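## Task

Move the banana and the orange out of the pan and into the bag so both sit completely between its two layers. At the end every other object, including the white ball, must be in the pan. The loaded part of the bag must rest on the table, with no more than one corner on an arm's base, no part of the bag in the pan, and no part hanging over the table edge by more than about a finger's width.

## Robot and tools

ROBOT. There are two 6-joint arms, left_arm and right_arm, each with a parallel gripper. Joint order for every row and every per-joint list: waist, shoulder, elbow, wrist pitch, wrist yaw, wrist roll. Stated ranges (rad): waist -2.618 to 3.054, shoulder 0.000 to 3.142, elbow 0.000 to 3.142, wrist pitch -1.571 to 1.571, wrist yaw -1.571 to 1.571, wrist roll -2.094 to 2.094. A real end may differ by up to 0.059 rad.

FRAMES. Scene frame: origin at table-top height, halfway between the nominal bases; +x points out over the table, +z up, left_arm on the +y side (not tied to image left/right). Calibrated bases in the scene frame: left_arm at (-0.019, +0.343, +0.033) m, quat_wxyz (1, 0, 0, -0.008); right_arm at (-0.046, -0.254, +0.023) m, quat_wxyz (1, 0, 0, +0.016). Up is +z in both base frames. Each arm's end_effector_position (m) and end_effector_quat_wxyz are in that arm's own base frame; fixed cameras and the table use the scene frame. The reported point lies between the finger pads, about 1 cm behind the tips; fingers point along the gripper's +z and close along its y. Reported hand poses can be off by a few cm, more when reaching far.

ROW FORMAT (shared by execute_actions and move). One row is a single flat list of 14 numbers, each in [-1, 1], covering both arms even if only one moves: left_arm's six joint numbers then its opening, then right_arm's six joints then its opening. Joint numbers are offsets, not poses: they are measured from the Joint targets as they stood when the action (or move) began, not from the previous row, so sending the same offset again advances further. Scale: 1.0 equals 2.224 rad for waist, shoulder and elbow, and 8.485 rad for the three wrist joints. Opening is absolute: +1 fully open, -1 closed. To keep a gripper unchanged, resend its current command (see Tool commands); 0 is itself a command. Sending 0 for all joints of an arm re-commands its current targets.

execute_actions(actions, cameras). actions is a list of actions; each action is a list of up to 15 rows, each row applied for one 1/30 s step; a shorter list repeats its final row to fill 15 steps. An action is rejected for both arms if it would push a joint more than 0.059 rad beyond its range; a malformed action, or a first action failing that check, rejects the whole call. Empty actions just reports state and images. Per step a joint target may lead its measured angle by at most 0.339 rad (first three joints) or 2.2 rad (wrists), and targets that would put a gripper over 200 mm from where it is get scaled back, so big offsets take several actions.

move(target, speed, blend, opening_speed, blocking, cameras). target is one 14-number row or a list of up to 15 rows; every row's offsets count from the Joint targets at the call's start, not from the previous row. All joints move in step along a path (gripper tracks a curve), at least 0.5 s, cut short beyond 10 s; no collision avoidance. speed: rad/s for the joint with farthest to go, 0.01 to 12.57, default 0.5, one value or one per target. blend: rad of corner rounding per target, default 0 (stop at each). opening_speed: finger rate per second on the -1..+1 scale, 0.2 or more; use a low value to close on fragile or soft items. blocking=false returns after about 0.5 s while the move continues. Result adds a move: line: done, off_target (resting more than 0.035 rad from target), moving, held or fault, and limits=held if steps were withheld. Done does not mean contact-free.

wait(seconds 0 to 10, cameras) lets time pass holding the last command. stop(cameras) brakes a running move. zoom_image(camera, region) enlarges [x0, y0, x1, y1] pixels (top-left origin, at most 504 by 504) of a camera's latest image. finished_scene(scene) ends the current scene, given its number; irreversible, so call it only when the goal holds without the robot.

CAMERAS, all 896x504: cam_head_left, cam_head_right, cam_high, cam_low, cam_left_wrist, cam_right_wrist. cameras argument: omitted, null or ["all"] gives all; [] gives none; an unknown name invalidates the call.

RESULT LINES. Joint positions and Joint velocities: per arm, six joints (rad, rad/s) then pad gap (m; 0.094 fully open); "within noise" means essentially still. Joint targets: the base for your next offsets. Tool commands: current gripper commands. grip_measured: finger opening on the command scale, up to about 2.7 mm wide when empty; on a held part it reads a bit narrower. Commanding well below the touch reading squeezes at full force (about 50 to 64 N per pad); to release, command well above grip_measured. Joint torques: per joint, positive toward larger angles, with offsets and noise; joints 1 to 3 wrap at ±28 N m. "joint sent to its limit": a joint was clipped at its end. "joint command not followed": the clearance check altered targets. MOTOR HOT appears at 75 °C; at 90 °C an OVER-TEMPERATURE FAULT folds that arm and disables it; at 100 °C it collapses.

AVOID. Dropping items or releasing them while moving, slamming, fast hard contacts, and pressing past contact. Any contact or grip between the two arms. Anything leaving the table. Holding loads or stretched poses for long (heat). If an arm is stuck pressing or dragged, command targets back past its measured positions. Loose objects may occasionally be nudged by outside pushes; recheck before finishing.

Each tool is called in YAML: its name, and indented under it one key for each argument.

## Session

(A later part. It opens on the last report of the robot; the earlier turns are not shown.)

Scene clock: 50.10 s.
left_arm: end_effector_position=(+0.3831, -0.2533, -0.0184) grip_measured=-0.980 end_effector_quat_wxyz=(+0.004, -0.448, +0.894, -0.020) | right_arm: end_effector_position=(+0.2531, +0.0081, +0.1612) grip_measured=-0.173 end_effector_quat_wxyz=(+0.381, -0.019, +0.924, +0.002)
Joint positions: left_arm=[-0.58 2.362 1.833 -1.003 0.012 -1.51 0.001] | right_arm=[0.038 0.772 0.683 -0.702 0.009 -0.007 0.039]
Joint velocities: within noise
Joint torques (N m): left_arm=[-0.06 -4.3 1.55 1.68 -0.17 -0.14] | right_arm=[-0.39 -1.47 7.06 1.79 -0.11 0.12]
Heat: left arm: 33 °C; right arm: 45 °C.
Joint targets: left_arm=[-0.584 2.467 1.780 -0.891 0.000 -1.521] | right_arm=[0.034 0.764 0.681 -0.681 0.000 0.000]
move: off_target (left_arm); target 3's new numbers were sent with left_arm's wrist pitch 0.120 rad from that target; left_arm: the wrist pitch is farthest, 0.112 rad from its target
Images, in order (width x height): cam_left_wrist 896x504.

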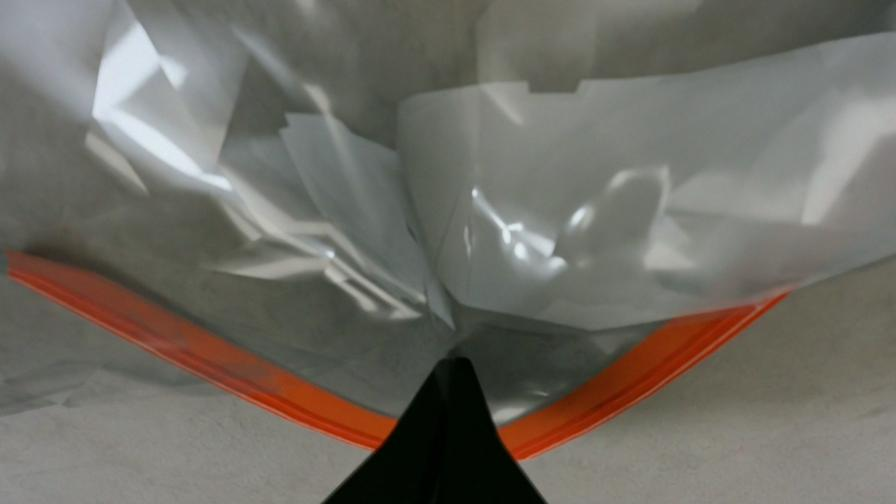

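move:
  target: [0,-0.0571,0.1066,-0.0428,0,0,-1,0,0,0,0,0,0,-0.25]
  speed: 0.15
  cameras: ["cam_left_wrist","cam_low"]

Scene clock: 53.33 s.
left_arm: end_effector_position=(+0.3735, -0.2471, +0.0157) grip_measured=-0.982 end_effector_quat_wxyz=(-0.018, -0.449, +0.893, +0.019) | right_arm: end_effector_position=(+0.2531, +0.0081, +0.1612) grip_measured=-0.173 end_effector_quat_wxyz=(+0.381, -0.019, +0.924, +0.002)
Joint positions: left_arm=[-0.58 2.377 1.997 -1.242 0.012 -1.51 0.001] | right_arm=[0.038 0.772 0.683 -0.702 0.009 -0.007 0.039]
Joint velocities: within noise
Joint torques (N m): left_arm=[-0.09 -15.47 8.72 0.06 -0.17 -0.14] | right_arm=[-0.4 -1.44 7.06 1.79 -0.11 0.12]
Heat: left arm: 34 °C; right arm: 44 °C.
Joint targets: left_arm=[-0.584 2.339 2.017 -1.254 0.000 -1.521] | right_arm=[0.034 0.764 0.681 -0.681 0.000 0.000]
move: off_target (left_arm); left_arm: the shoulder is farthest, 0.037 rad from its target
Images, in order (width x height): cam_low 896x504, cam_left_wrist 896x504.

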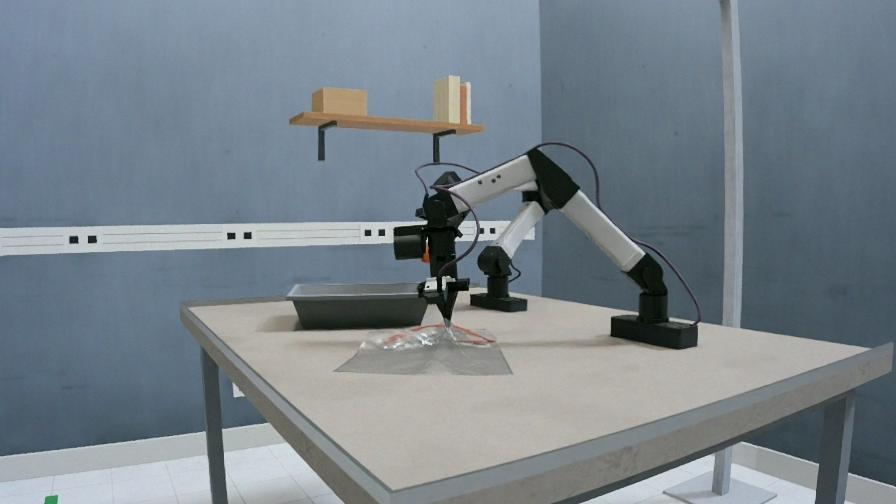

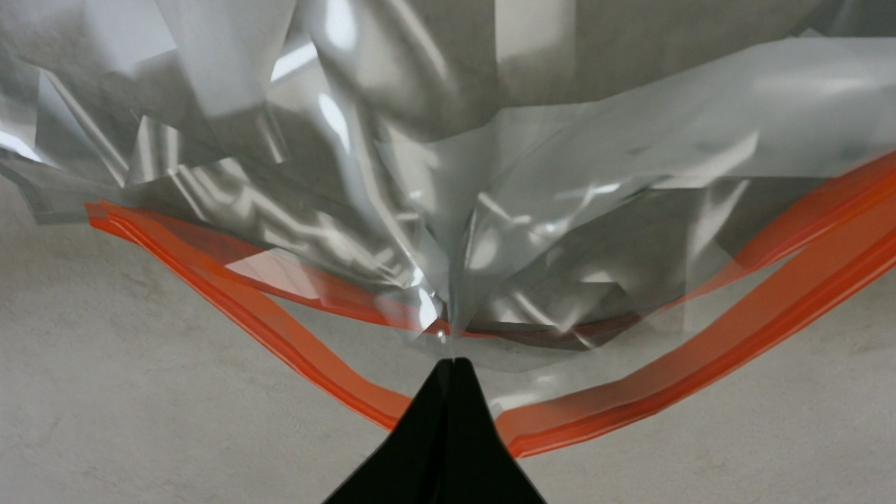

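move:
  target: [0.0782,-0.0288,0.0958,-0.0243,0.0471,0.0178,-1,0,0,0,0,0,0,-0.25]
  speed: 0.25

Scene clock: 55.80 s.
left_arm: end_effector_position=(+0.3892, -0.2405, +0.1100) grip_measured=-0.982 end_effector_quat_wxyz=(-0.142, -0.455, +0.870, -0.127) | right_arm: end_effector_position=(+0.2531, +0.0081, +0.1612) grip_measured=-0.173 end_effector_quat_wxyz=(+0.381, -0.019, +0.924, +0.002)
Joint positions: left_arm=[-0.413 2.311 2.211 -1.448 0.383 -1.382 0.001] | right_arm=[0.038 0.772 0.683 -0.702 0.009 -0.007 0.039]
Joint velocities: within noise
Joint torques (N m): left_arm=[0.47 -15.06 8.87 0.24 0.31 0.08] | right_arm=[-0.39 -1.43 7.06 1.79 -0.11 0.11]
Heat: left arm: 36 °C; right arm: 43 °C.
Joint targets: left_arm=[-0.410 2.275 2.230 -1.461 0.400 -1.370] | right_arm=[0.034 0.764 0.681 -0.681 0.000 0.000]
move: off_target (left_arm); left_arm: the shoulder is farthest, 0.036 rad from its target

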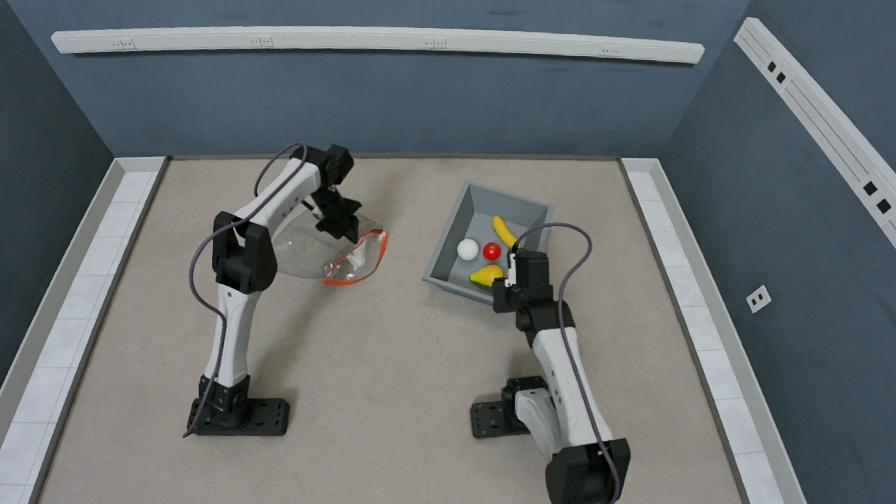

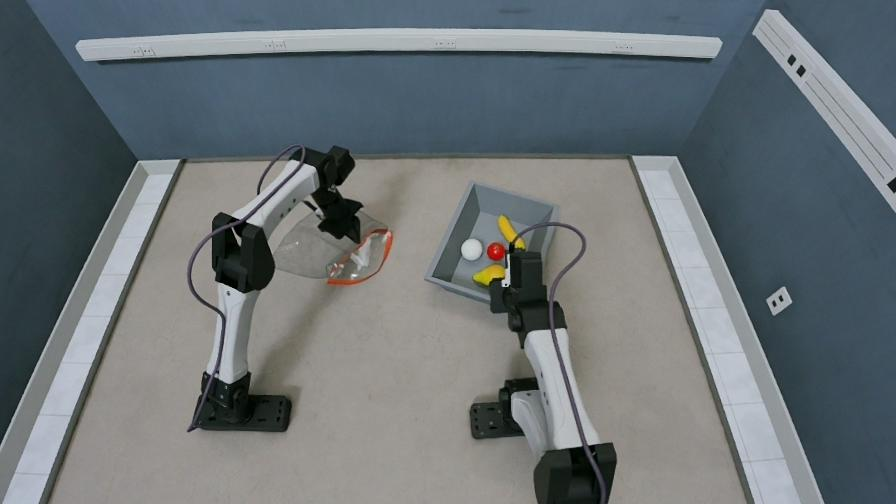

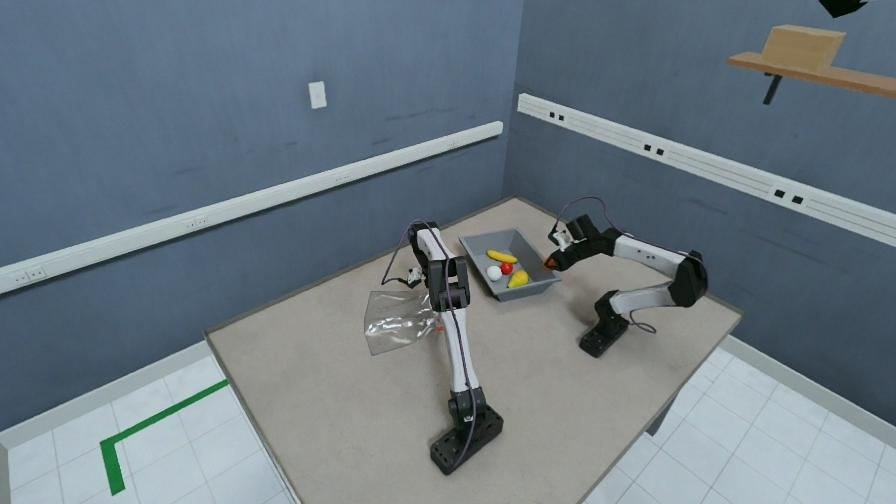

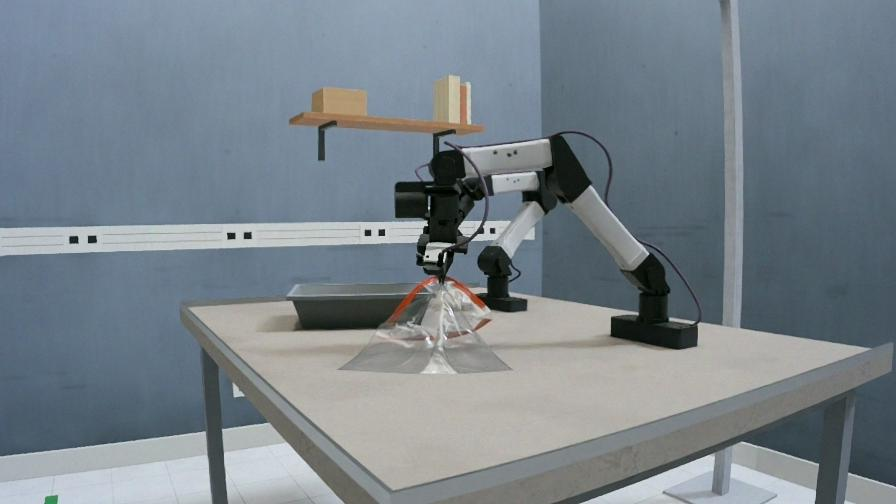

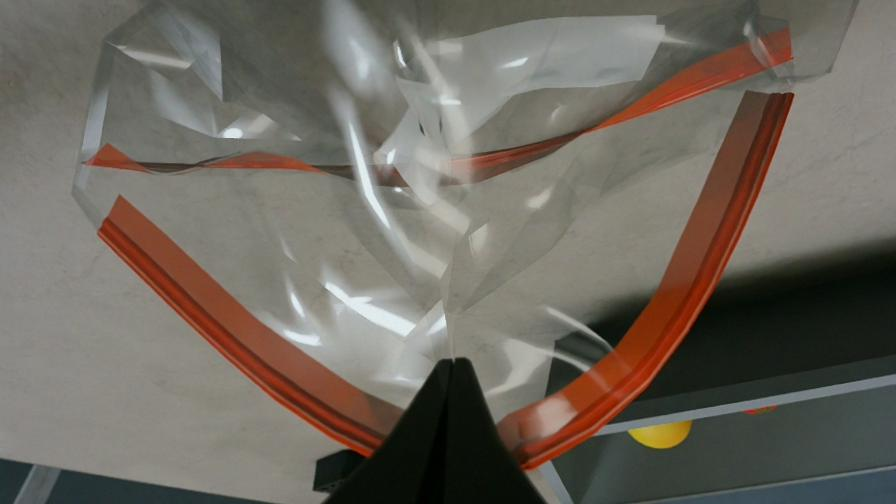

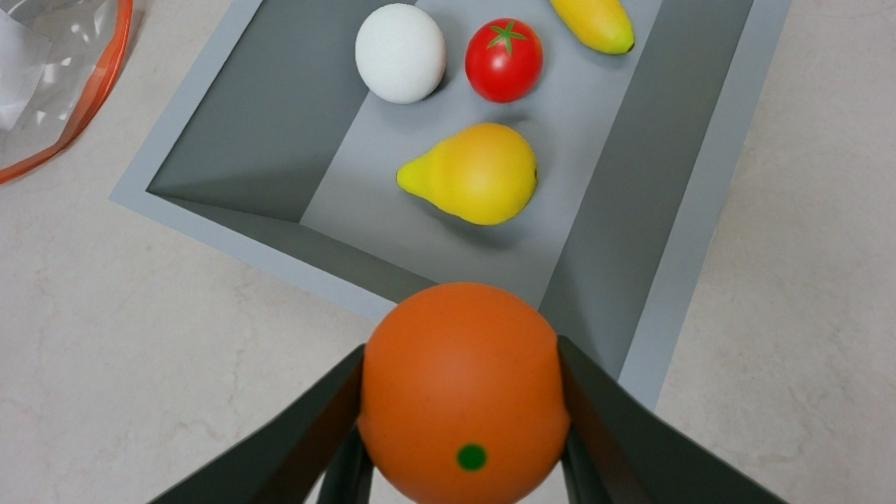

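move:
  target:
    - [0,0,0,0,0,0,-1,0.2833,0,0,0,0,0,-0.25]
    - [0,0,0,0,0,0,-1,0.2833,0.4231,0.0175,0.1289,0,0,-0.25]
    - [0,0,0,0,0,0,-1,0.2833,0.6088,0.1151,0.1755,0,0,-0.25]
  speed: [0.6,0.6,0.4]
  cameras: ["cam_head_left","cam_low","cam_left_wrist","cam_right_wrist"]

Scene clock: 67.33 s.
left_arm: end_effector_position=(+0.3889, -0.2406, +0.1101) grip_measured=-0.982 end_effector_quat_wxyz=(-0.143, -0.455, +0.870, -0.127) | right_arm: end_effector_position=(+0.4174, +0.3201, +0.0361) grip_measured=-0.173 end_effector_quat_wxyz=(+0.520, -0.271, +0.792, +0.173)
Joint positions: left_arm=[-0.413 2.311 2.211 -1.449 0.385 -1.381 0.001] | right_arm=[0.656 2.107 0.912 0.784 0.006 -0.006 0.039]
Joint velocities: within noise
Joint torques (N m): left_arm=[0.42 -15.06 8.85 0.25 0.31 0.06] | right_arm=[0.76 -8.83 7.65 2.13 -0.08 0.11]
Heat: left arm: 39 °C; right arm: 40 °C.
Joint targets: left_arm=[-0.410 2.275 2.230 -1.461 0.400 -1.370] | right_arm=[0.664 2.117 0.937 0.808 0.000 0.000]
move: off_target (left_arm); left_arm: the shoulder is farthest, 0.036 rad from its target
Images, in order (width x height): cam_head_left 896x504, cam_low 896x504, cam_left_wrist 896x504, cam_right_wrist 896x504.

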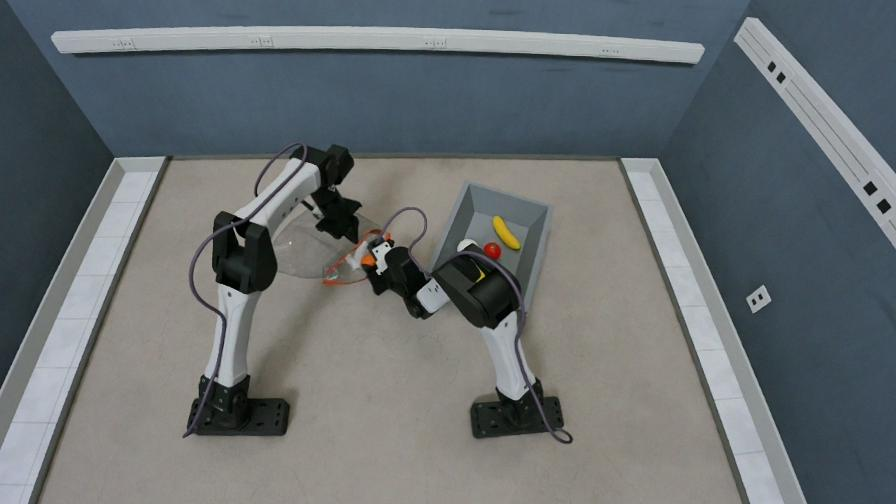

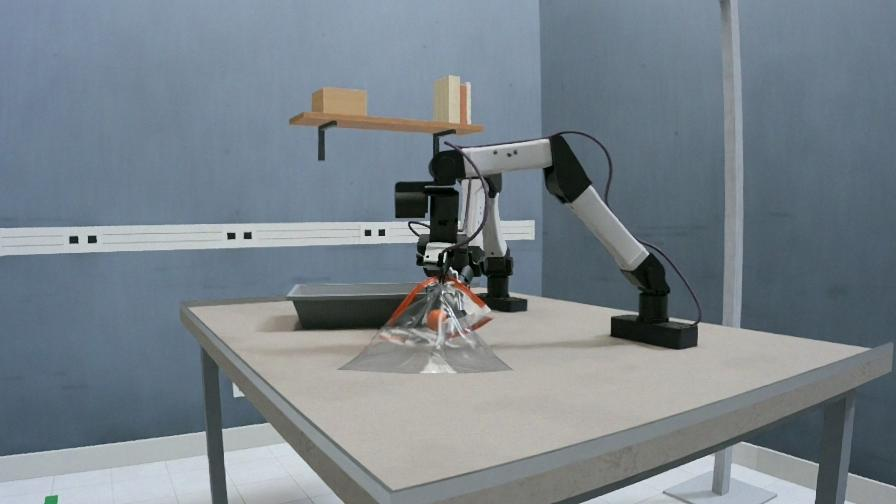

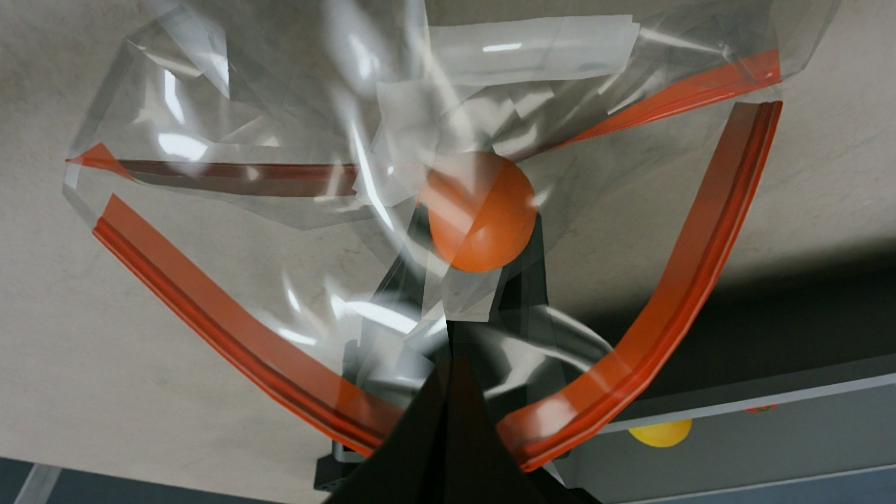

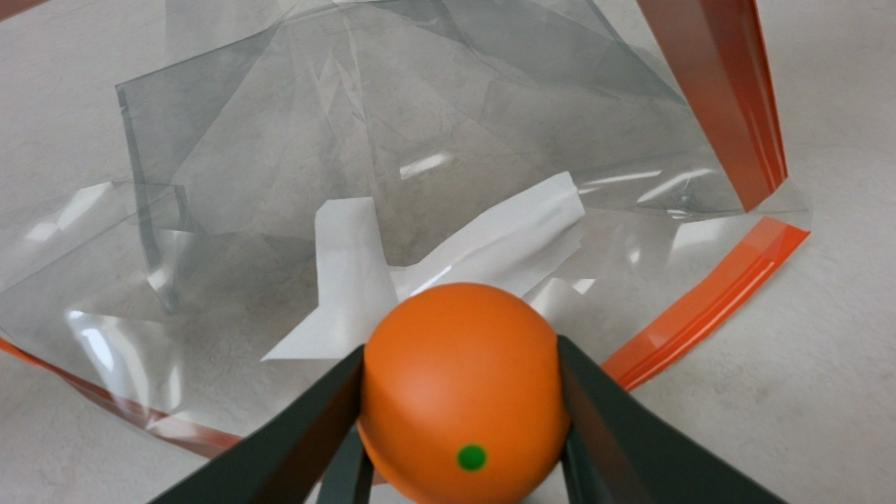

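move:
  target: [0,0,0,0,0,0,-1,0,0.1142,0.1102,0.0127,0,0,-0.25]
  speed: 0.3
  cameras: ["cam_head_left","cam_right_wrist"]

Scene clock: 69.93 s.
left_arm: end_effector_position=(+0.3876, -0.2390, +0.1101) grip_measured=-0.982 end_effector_quat_wxyz=(-0.145, -0.457, +0.869, -0.124) | right_arm: end_effector_position=(+0.4648, +0.3563, +0.0174) grip_measured=-0.173 end_effector_quat_wxyz=(+0.558, -0.259, +0.766, +0.187)
Joint positions: left_arm=[-0.41 2.311 2.211 -1.458 0.385 -1.381 0.001] | right_arm=[0.656 2.359 1.158 0.89 0.006 -0.002 0.039]
Joint velocities: within noise
Joint torques (N m): left_arm=[0.25 -15.05 8.8 0.34 0.31 0.06] | right_arm=[0.77 -10.25 7.62 2.18 -0.08 0.07]
Heat: left arm: 40 °C; right arm: 40 °C.
Joint targets: left_arm=[-0.410 2.275 2.230 -1.461 0.400 -1.370] | right_arm=[0.664 2.371 1.182 0.916 0.000 0.000]
move: off_target (left_arm); left_arm: the shoulder is farthest, 0.036 rad from its target
Images, in order (width x height): cam_head_left 896x504, cam_right_wrist 896x504.

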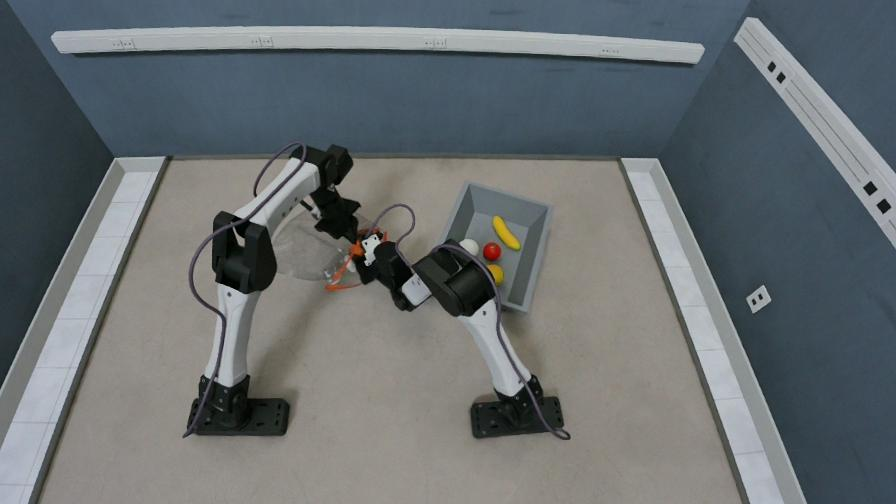

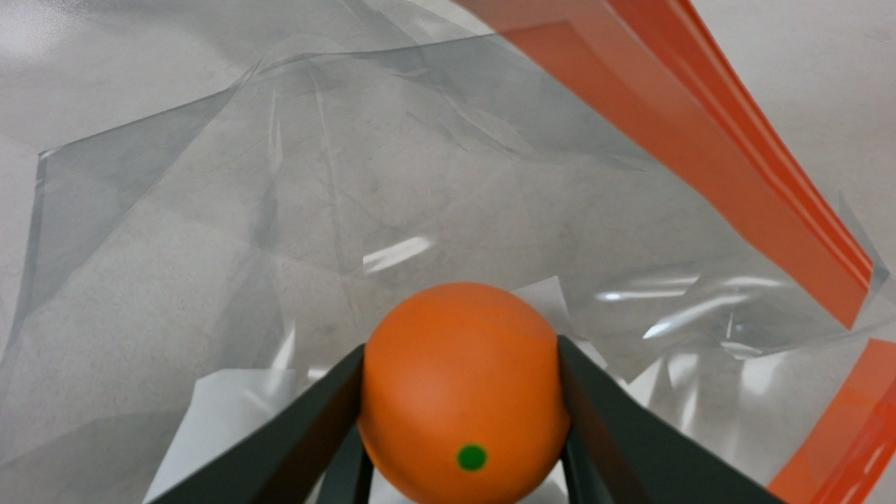

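move:
  target: [0,0,0,0,0,0,-1,0,0.047,0.0531,0.0043,0,0,-0.25]
  speed: 0.2
  cameras: ["cam_head_left","cam_right_wrist","cam_low"]

Scene clock: 71.37 s.
left_arm: end_effector_position=(+0.3876, -0.2390, +0.1101) grip_measured=-0.982 end_effector_quat_wxyz=(-0.145, -0.457, +0.869, -0.124) | right_arm: end_effector_position=(+0.4858, +0.3725, +0.0172) grip_measured=-0.173 end_effector_quat_wxyz=(+0.584, -0.253, +0.746, +0.195)
Joint positions: left_arm=[-0.41 2.311 2.211 -1.458 0.385 -1.381 0.001] | right_arm=[0.656 2.458 1.278 0.937 0.006 -0.002 0.039]
Joint velocities: within noise
Joint torques (N m): left_arm=[0.25 -15.06 8.84 0.33 0.3 0.07] | right_arm=[0.8 -10.54 7.49 2.09 -0.08 0.06]
Heat: left arm: 40 °C; right arm: 40 °C.
Joint targets: left_arm=[-0.410 2.275 2.230 -1.461 0.400 -1.370] | right_arm=[0.664 2.476 1.301 0.952 0.000 0.000]
move: off_target (left_arm); left_arm: the shoulder is farthest, 0.036 rad from its target
Images, in order (width x height): cam_head_left 896x504, cam_low 896x504, cam_right_wrist 896x504.

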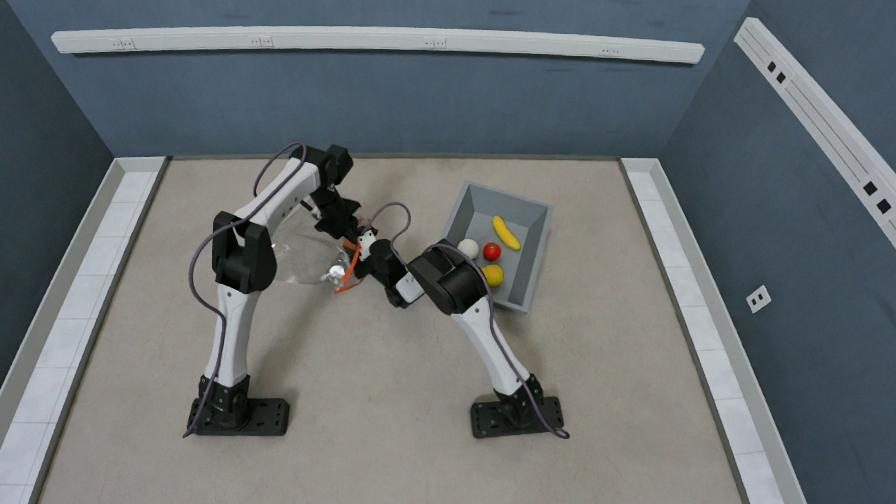

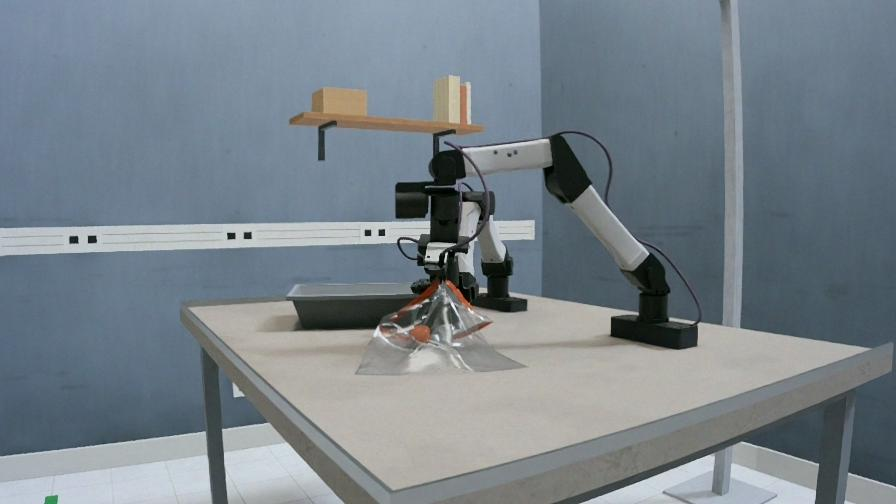

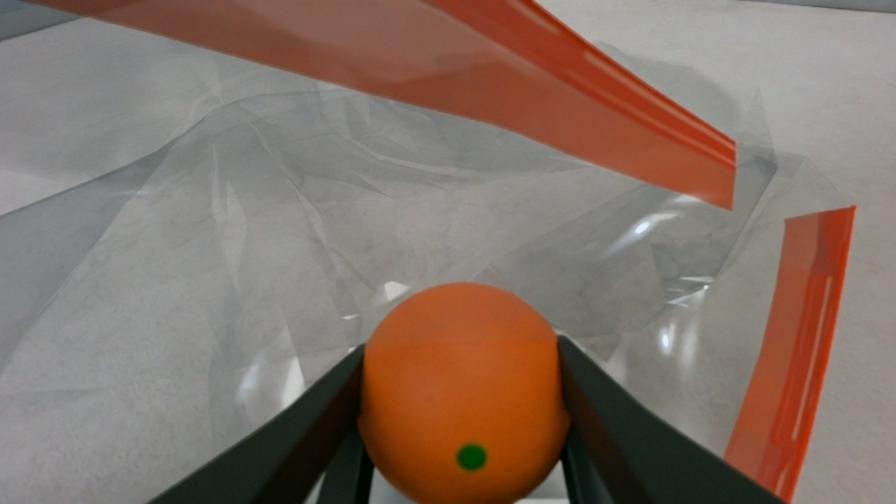

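move:
  target: [0,0,0,0,0,0,-1,0,0.0429,0.0692,-0.001,0,0,-0.25]
  speed: 0.2
  cameras: ["cam_right_wrist","cam_low"]

move:
  target: [0,0,0,0,0,0,-1,0,0,0,0,0,0,0.2]
  opening_speed: 0.6
  cameras: ["cam_right_wrist","cam_low"]

Scene clock: 72.73 s.
left_arm: end_effector_position=(+0.3876, -0.2390, +0.1101) grip_measured=-0.982 end_effector_quat_wxyz=(-0.145, -0.457, +0.869, -0.124) | right_arm: end_effector_position=(+0.5088, +0.3901, +0.0183) grip_measured=-0.173 end_effector_quat_wxyz=(+0.605, -0.247, +0.730, +0.202)
Joint positions: left_arm=[-0.41 2.311 2.211 -1.458 0.385 -1.381 0.001] | right_arm=[0.656 2.555 1.43 0.938 0.006 -0.002 0.039]
Joint velocities: within noise
Joint torques (N m): left_arm=[0.24 -15.06 8.83 0.32 0.32 0.07] | right_arm=[0.8 -11.47 7.98 2.01 -0.09 0.07]
Heat: left arm: 41 °C; right arm: 40 °C.
Joint targets: left_arm=[-0.410 2.275 2.230 -1.461 0.400 -1.370] | right_arm=[0.664 2.572 1.455 0.944 0.000 0.000]
move: off_target (left_arm); left_arm: the shoulder is farthest, 0.036 rad from its target
Images, in order (width x height): cam_low 896x504, cam_right_wrist 896x504.

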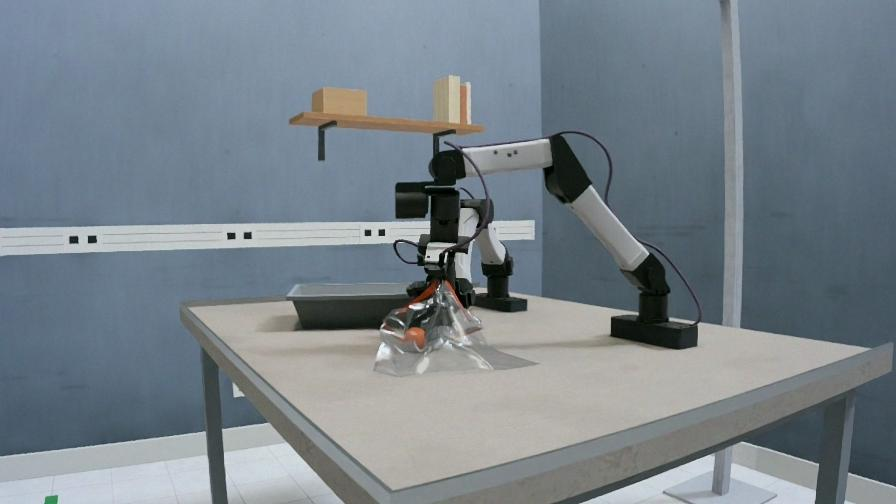

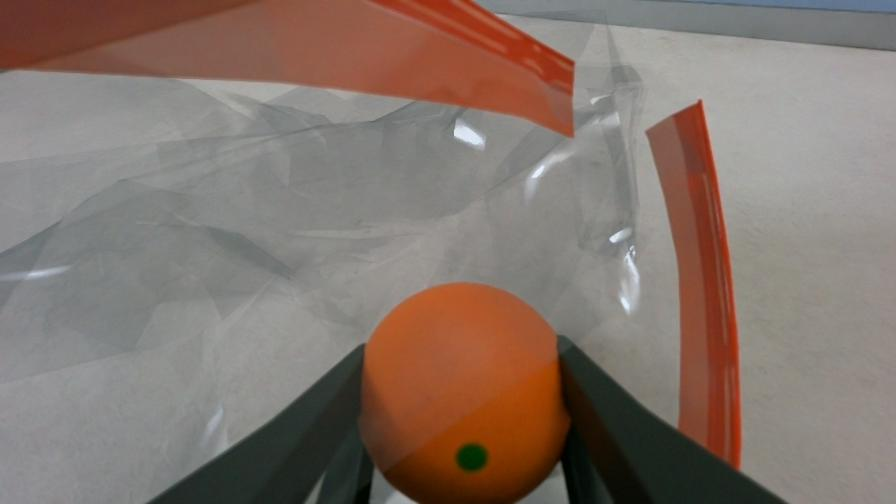

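Scene clock: 73.70 s.
left_arm: end_effector_position=(+0.3876, -0.2390, +0.1101) grip_measured=-0.982 end_effector_quat_wxyz=(-0.145, -0.457, +0.869, -0.124) | right_arm: end_effector_position=(+0.5087, +0.3901, +0.0181) grip_measured=+0.199 end_effector_quat_wxyz=(+0.604, -0.247, +0.730, +0.202)
Joint positions: left_arm=[-0.41 2.311 2.211 -1.458 0.385 -1.381 0.001] | right_arm=[0.656 2.555 1.43 0.937 0.006 -0.002 0.056]
Joint velocities: within noise
Joint torques (N m): left_arm=[0.24 -15.05 8.83 0.34 0.32 0.07] | right_arm=[0.79 -11.44 7.99 2.03 -0.09 0.07]
Heat: left arm: 41 °C; right arm: 40 °C.
Joint targets: left_arm=[-0.410 2.275 2.230 -1.461 0.400 -1.370] | right_arm=[0.664 2.572 1.455 0.944 0.000 0.000]
move: off_target (left_arm); left_arm: the shoulder is farthest, 0.036 rad from its target
Images, in order (width x height): cam_low 896x504, cam_right_wrist 896x504.

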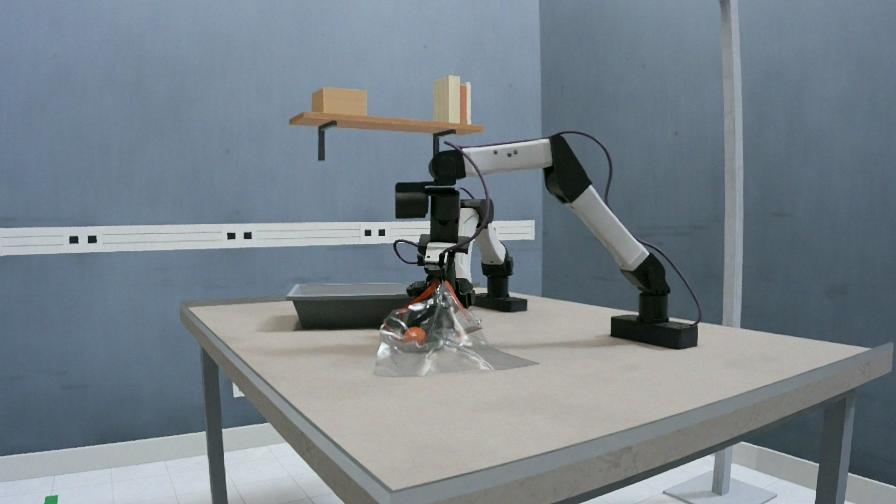

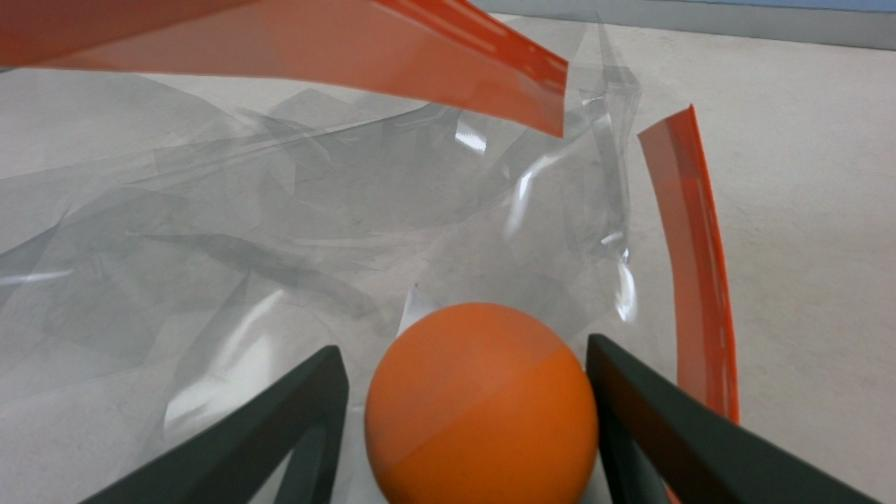

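move:
  target:
    - [0,0,0,0,0,0,-1,0,-0.0904,-0.1228,-0.0033,0,0,0.2]
    - [0,0,0,0,0,0,-1,0,-0.2046,-0.2329,-0.016,0,0,0.2]
    - [0,0,0,0,0,0,-1,0,-0.3898,-0.3305,-0.0626,0,0,0.2]
    - [0,0,0,0,0,0,-1,0,-0.8129,-0.348,-0.1915,0,0,0.2]
    - [0,0,0,0,0,0,-1,-0.3435,-0.8129,-0.348,-0.1915,0,0,0.2]
    - [0,0,0,0,0,0,-1,-0.3435,-0.3842,0.1138,-0.2461,0,0,0.2]
  speed: [0.25,0.35,0.6,1.2,1.2,1.2]
  blend: [0.03,0.05,0.05,0.1,0.1,0]
  cameras: ["cam_head_left","cam_right_wrist","cam_left_wrist"]

Scene clock: 80.10 s.
left_arm: end_effector_position=(+0.3876, -0.2390, +0.1101) grip_measured=-0.982 end_effector_quat_wxyz=(-0.145, -0.457, +0.869, -0.124) | right_arm: end_effector_position=(+0.3969, -0.0372, +0.2000) grip_measured=+0.199 end_effector_quat_wxyz=(+0.196, +0.045, +0.980, -0.010)
Joint positions: left_arm=[-0.41 2.311 2.211 -1.458 0.385 -1.381 0.001] | right_arm=[-0.093 1.712 1.68 -1.143 0.001 -0.002 0.056]
Joint velocities: within noise
Joint torques (N m): left_arm=[0.23 -15.05 8.8 0.34 0.31 0.06] | right_arm=[-0.68 -7.34 9.35 1.11 -0.04 0.07]
Heat: left arm: 42 °C; right arm: 41 °C.
Joint targets: left_arm=[-0.410 2.275 2.230 -1.461 0.400 -1.370] | right_arm=[-0.100 1.717 1.708 -1.144 0.000 0.000]
move: off_target (left_arm); left_arm: the shoulder is farthest, 0.036 rad from its target
Images, in order (width x height): cam_head_left 896x504, cam_left_wrist 896x504, cam_right_wrist 896x504.

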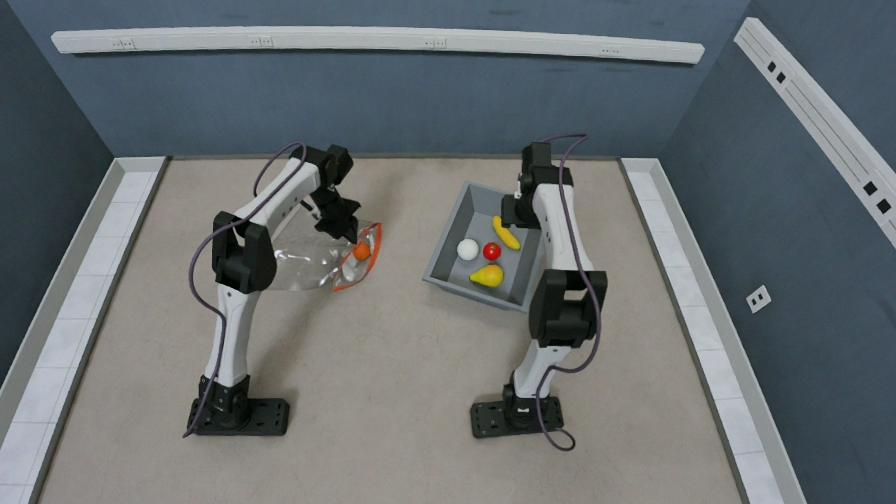

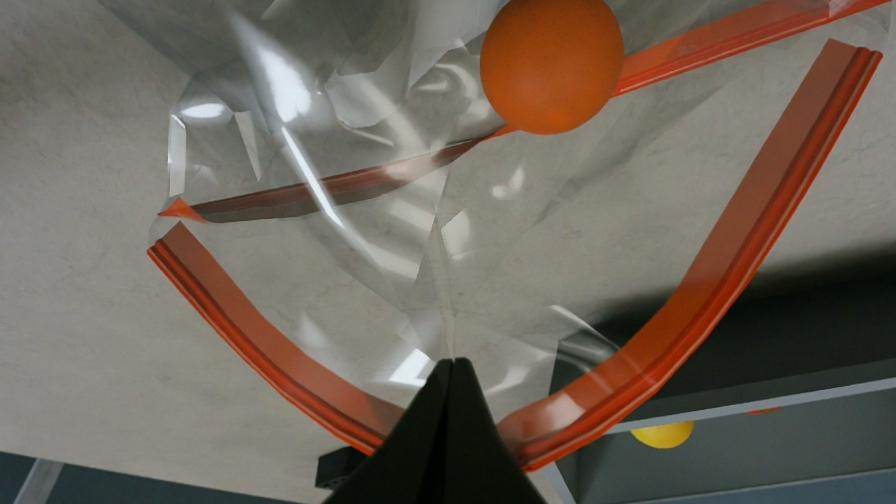

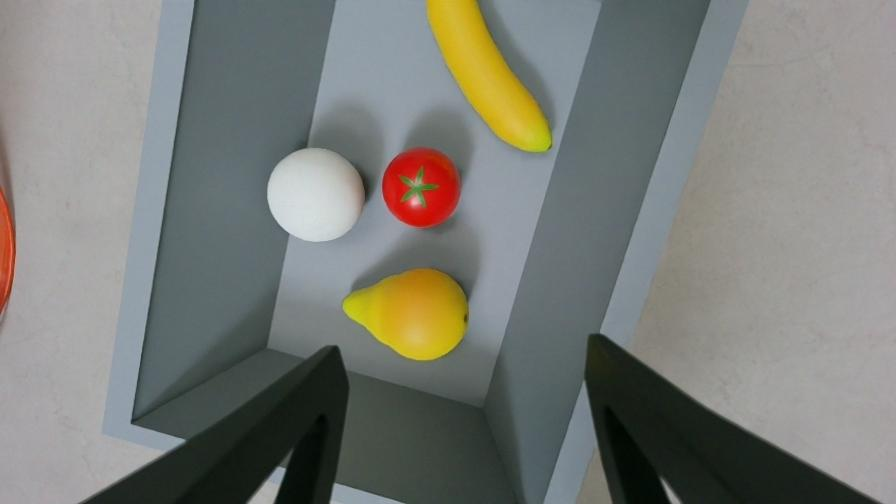

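zoom_image:
  camera: "cam_head_left"
  region: [260, 190, 420, 310]

Scaled by 3.150 from the camera's 896x504 image, which has a finer 1280x720 frame.

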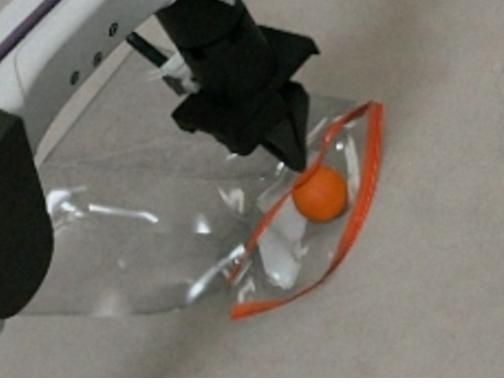

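wait:
  seconds: 0

zoom_image:
  camera: "cam_low"
  region: [330, 240, 570, 390]

zoom_image:
  camera: "cam_head_right"
  region: [240, 190, 420, 310]

Scene clock: 81.50 s.
left_arm: end_effector_position=(+0.3876, -0.2390, +0.1101) grip_measured=-0.982 end_effector_quat_wxyz=(-0.145, -0.457, +0.869, -0.124) | right_arm: end_effector_position=(+0.3967, -0.0372, +0.1999) grip_measured=+0.199 end_effector_quat_wxyz=(+0.196, +0.045, +0.980, -0.010)
Joint positions: left_arm=[-0.41 2.311 2.211 -1.458 0.385 -1.381 0.001] | right_arm=[-0.093 1.712 1.68 -1.144 0.001 -0.002 0.056]
Joint velocities: within noise
Joint torques (N m): left_arm=[0.23 -15.05 8.85 0.33 0.31 0.07] | right_arm=[-0.69 -7.34 9.36 1.02 -0.04 0.07]
Heat: left arm: 43 °C; right arm: 41 °C.
Joint targets: left_arm=[-0.410 2.275 2.230 -1.461 0.400 -1.370] | right_arm=[-0.100 1.717 1.708 -1.144 0.000 0.000]
Tool commands: left_gripper/opening=-1.0 right_gripper/opening=+0.2

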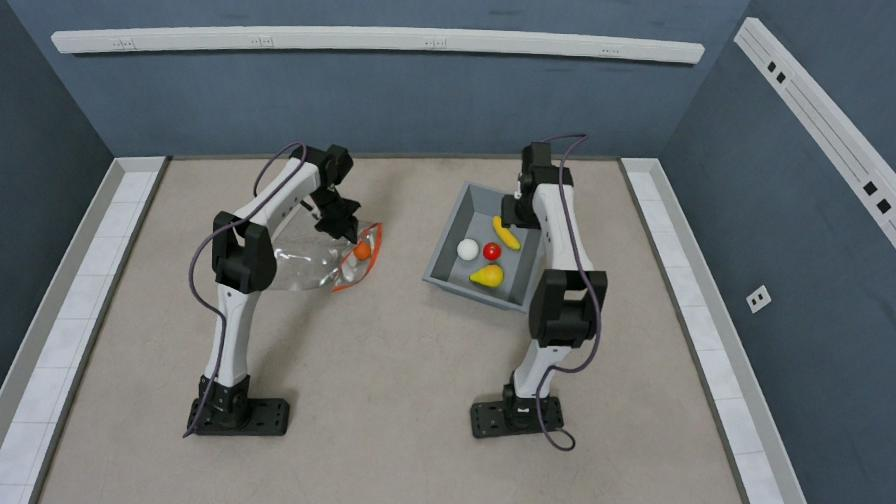

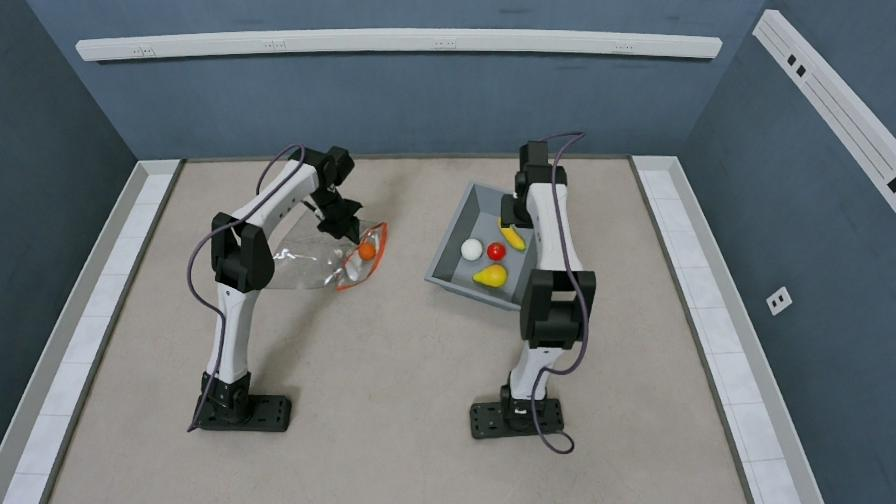

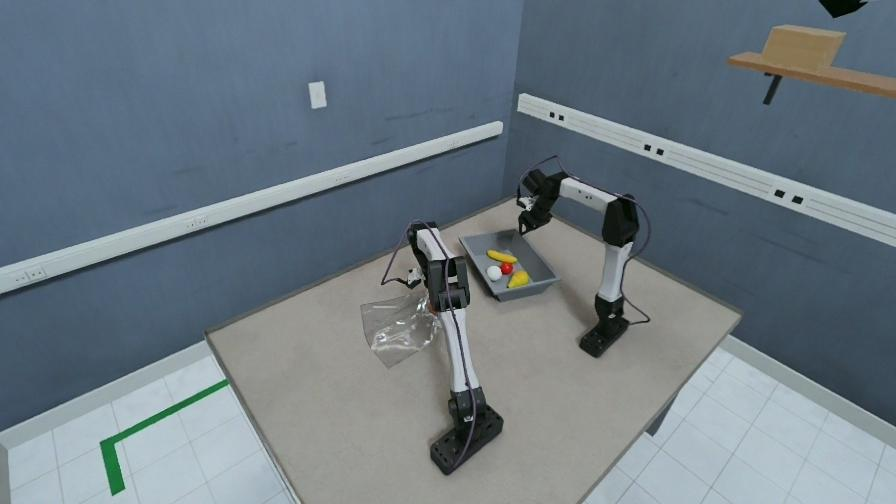

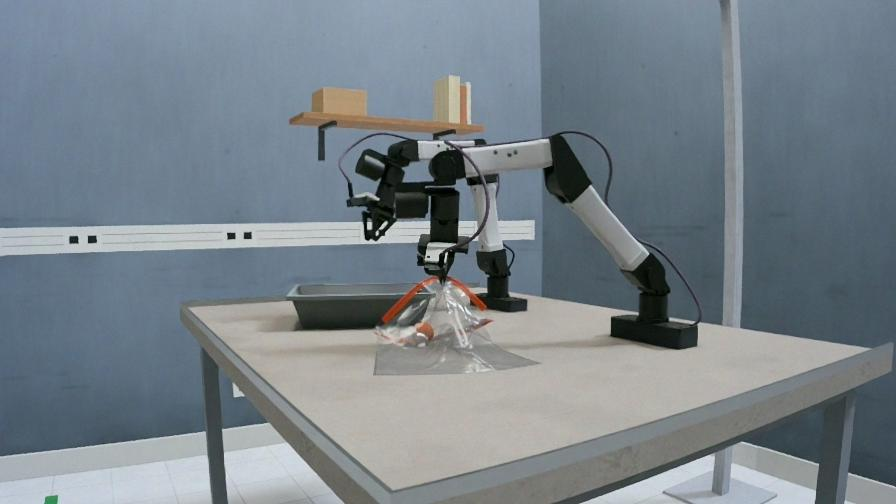

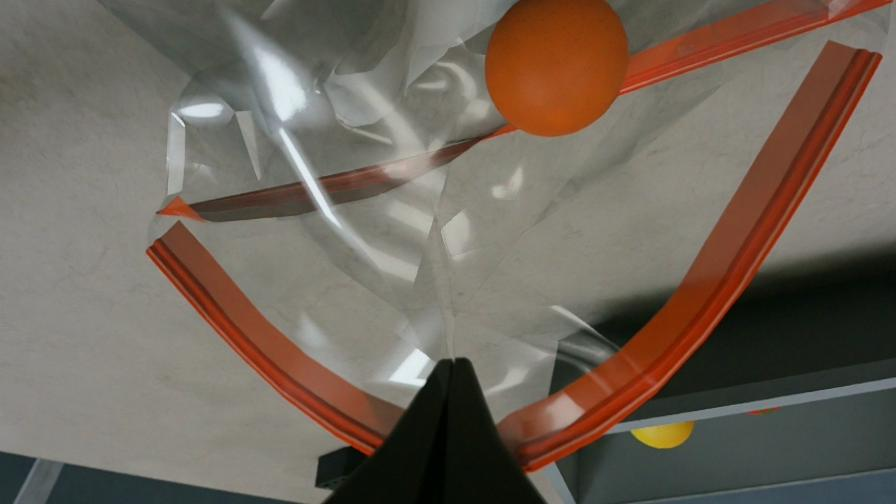

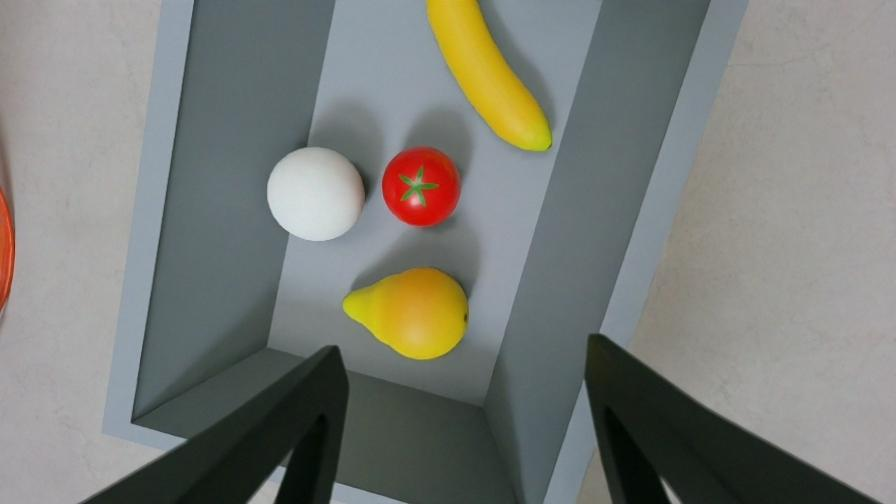

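Scaled by 2.100 from the camera's 896x504 image, which has a finer 1280x720 frame.

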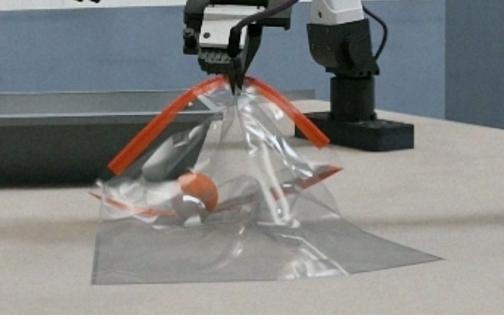

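Scaled by 2.800 from the camera's 896x504 image, which has a finer 1280x720 frame.

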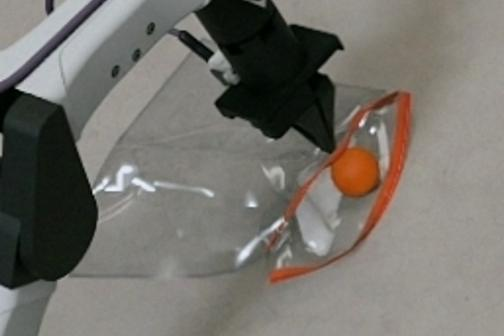

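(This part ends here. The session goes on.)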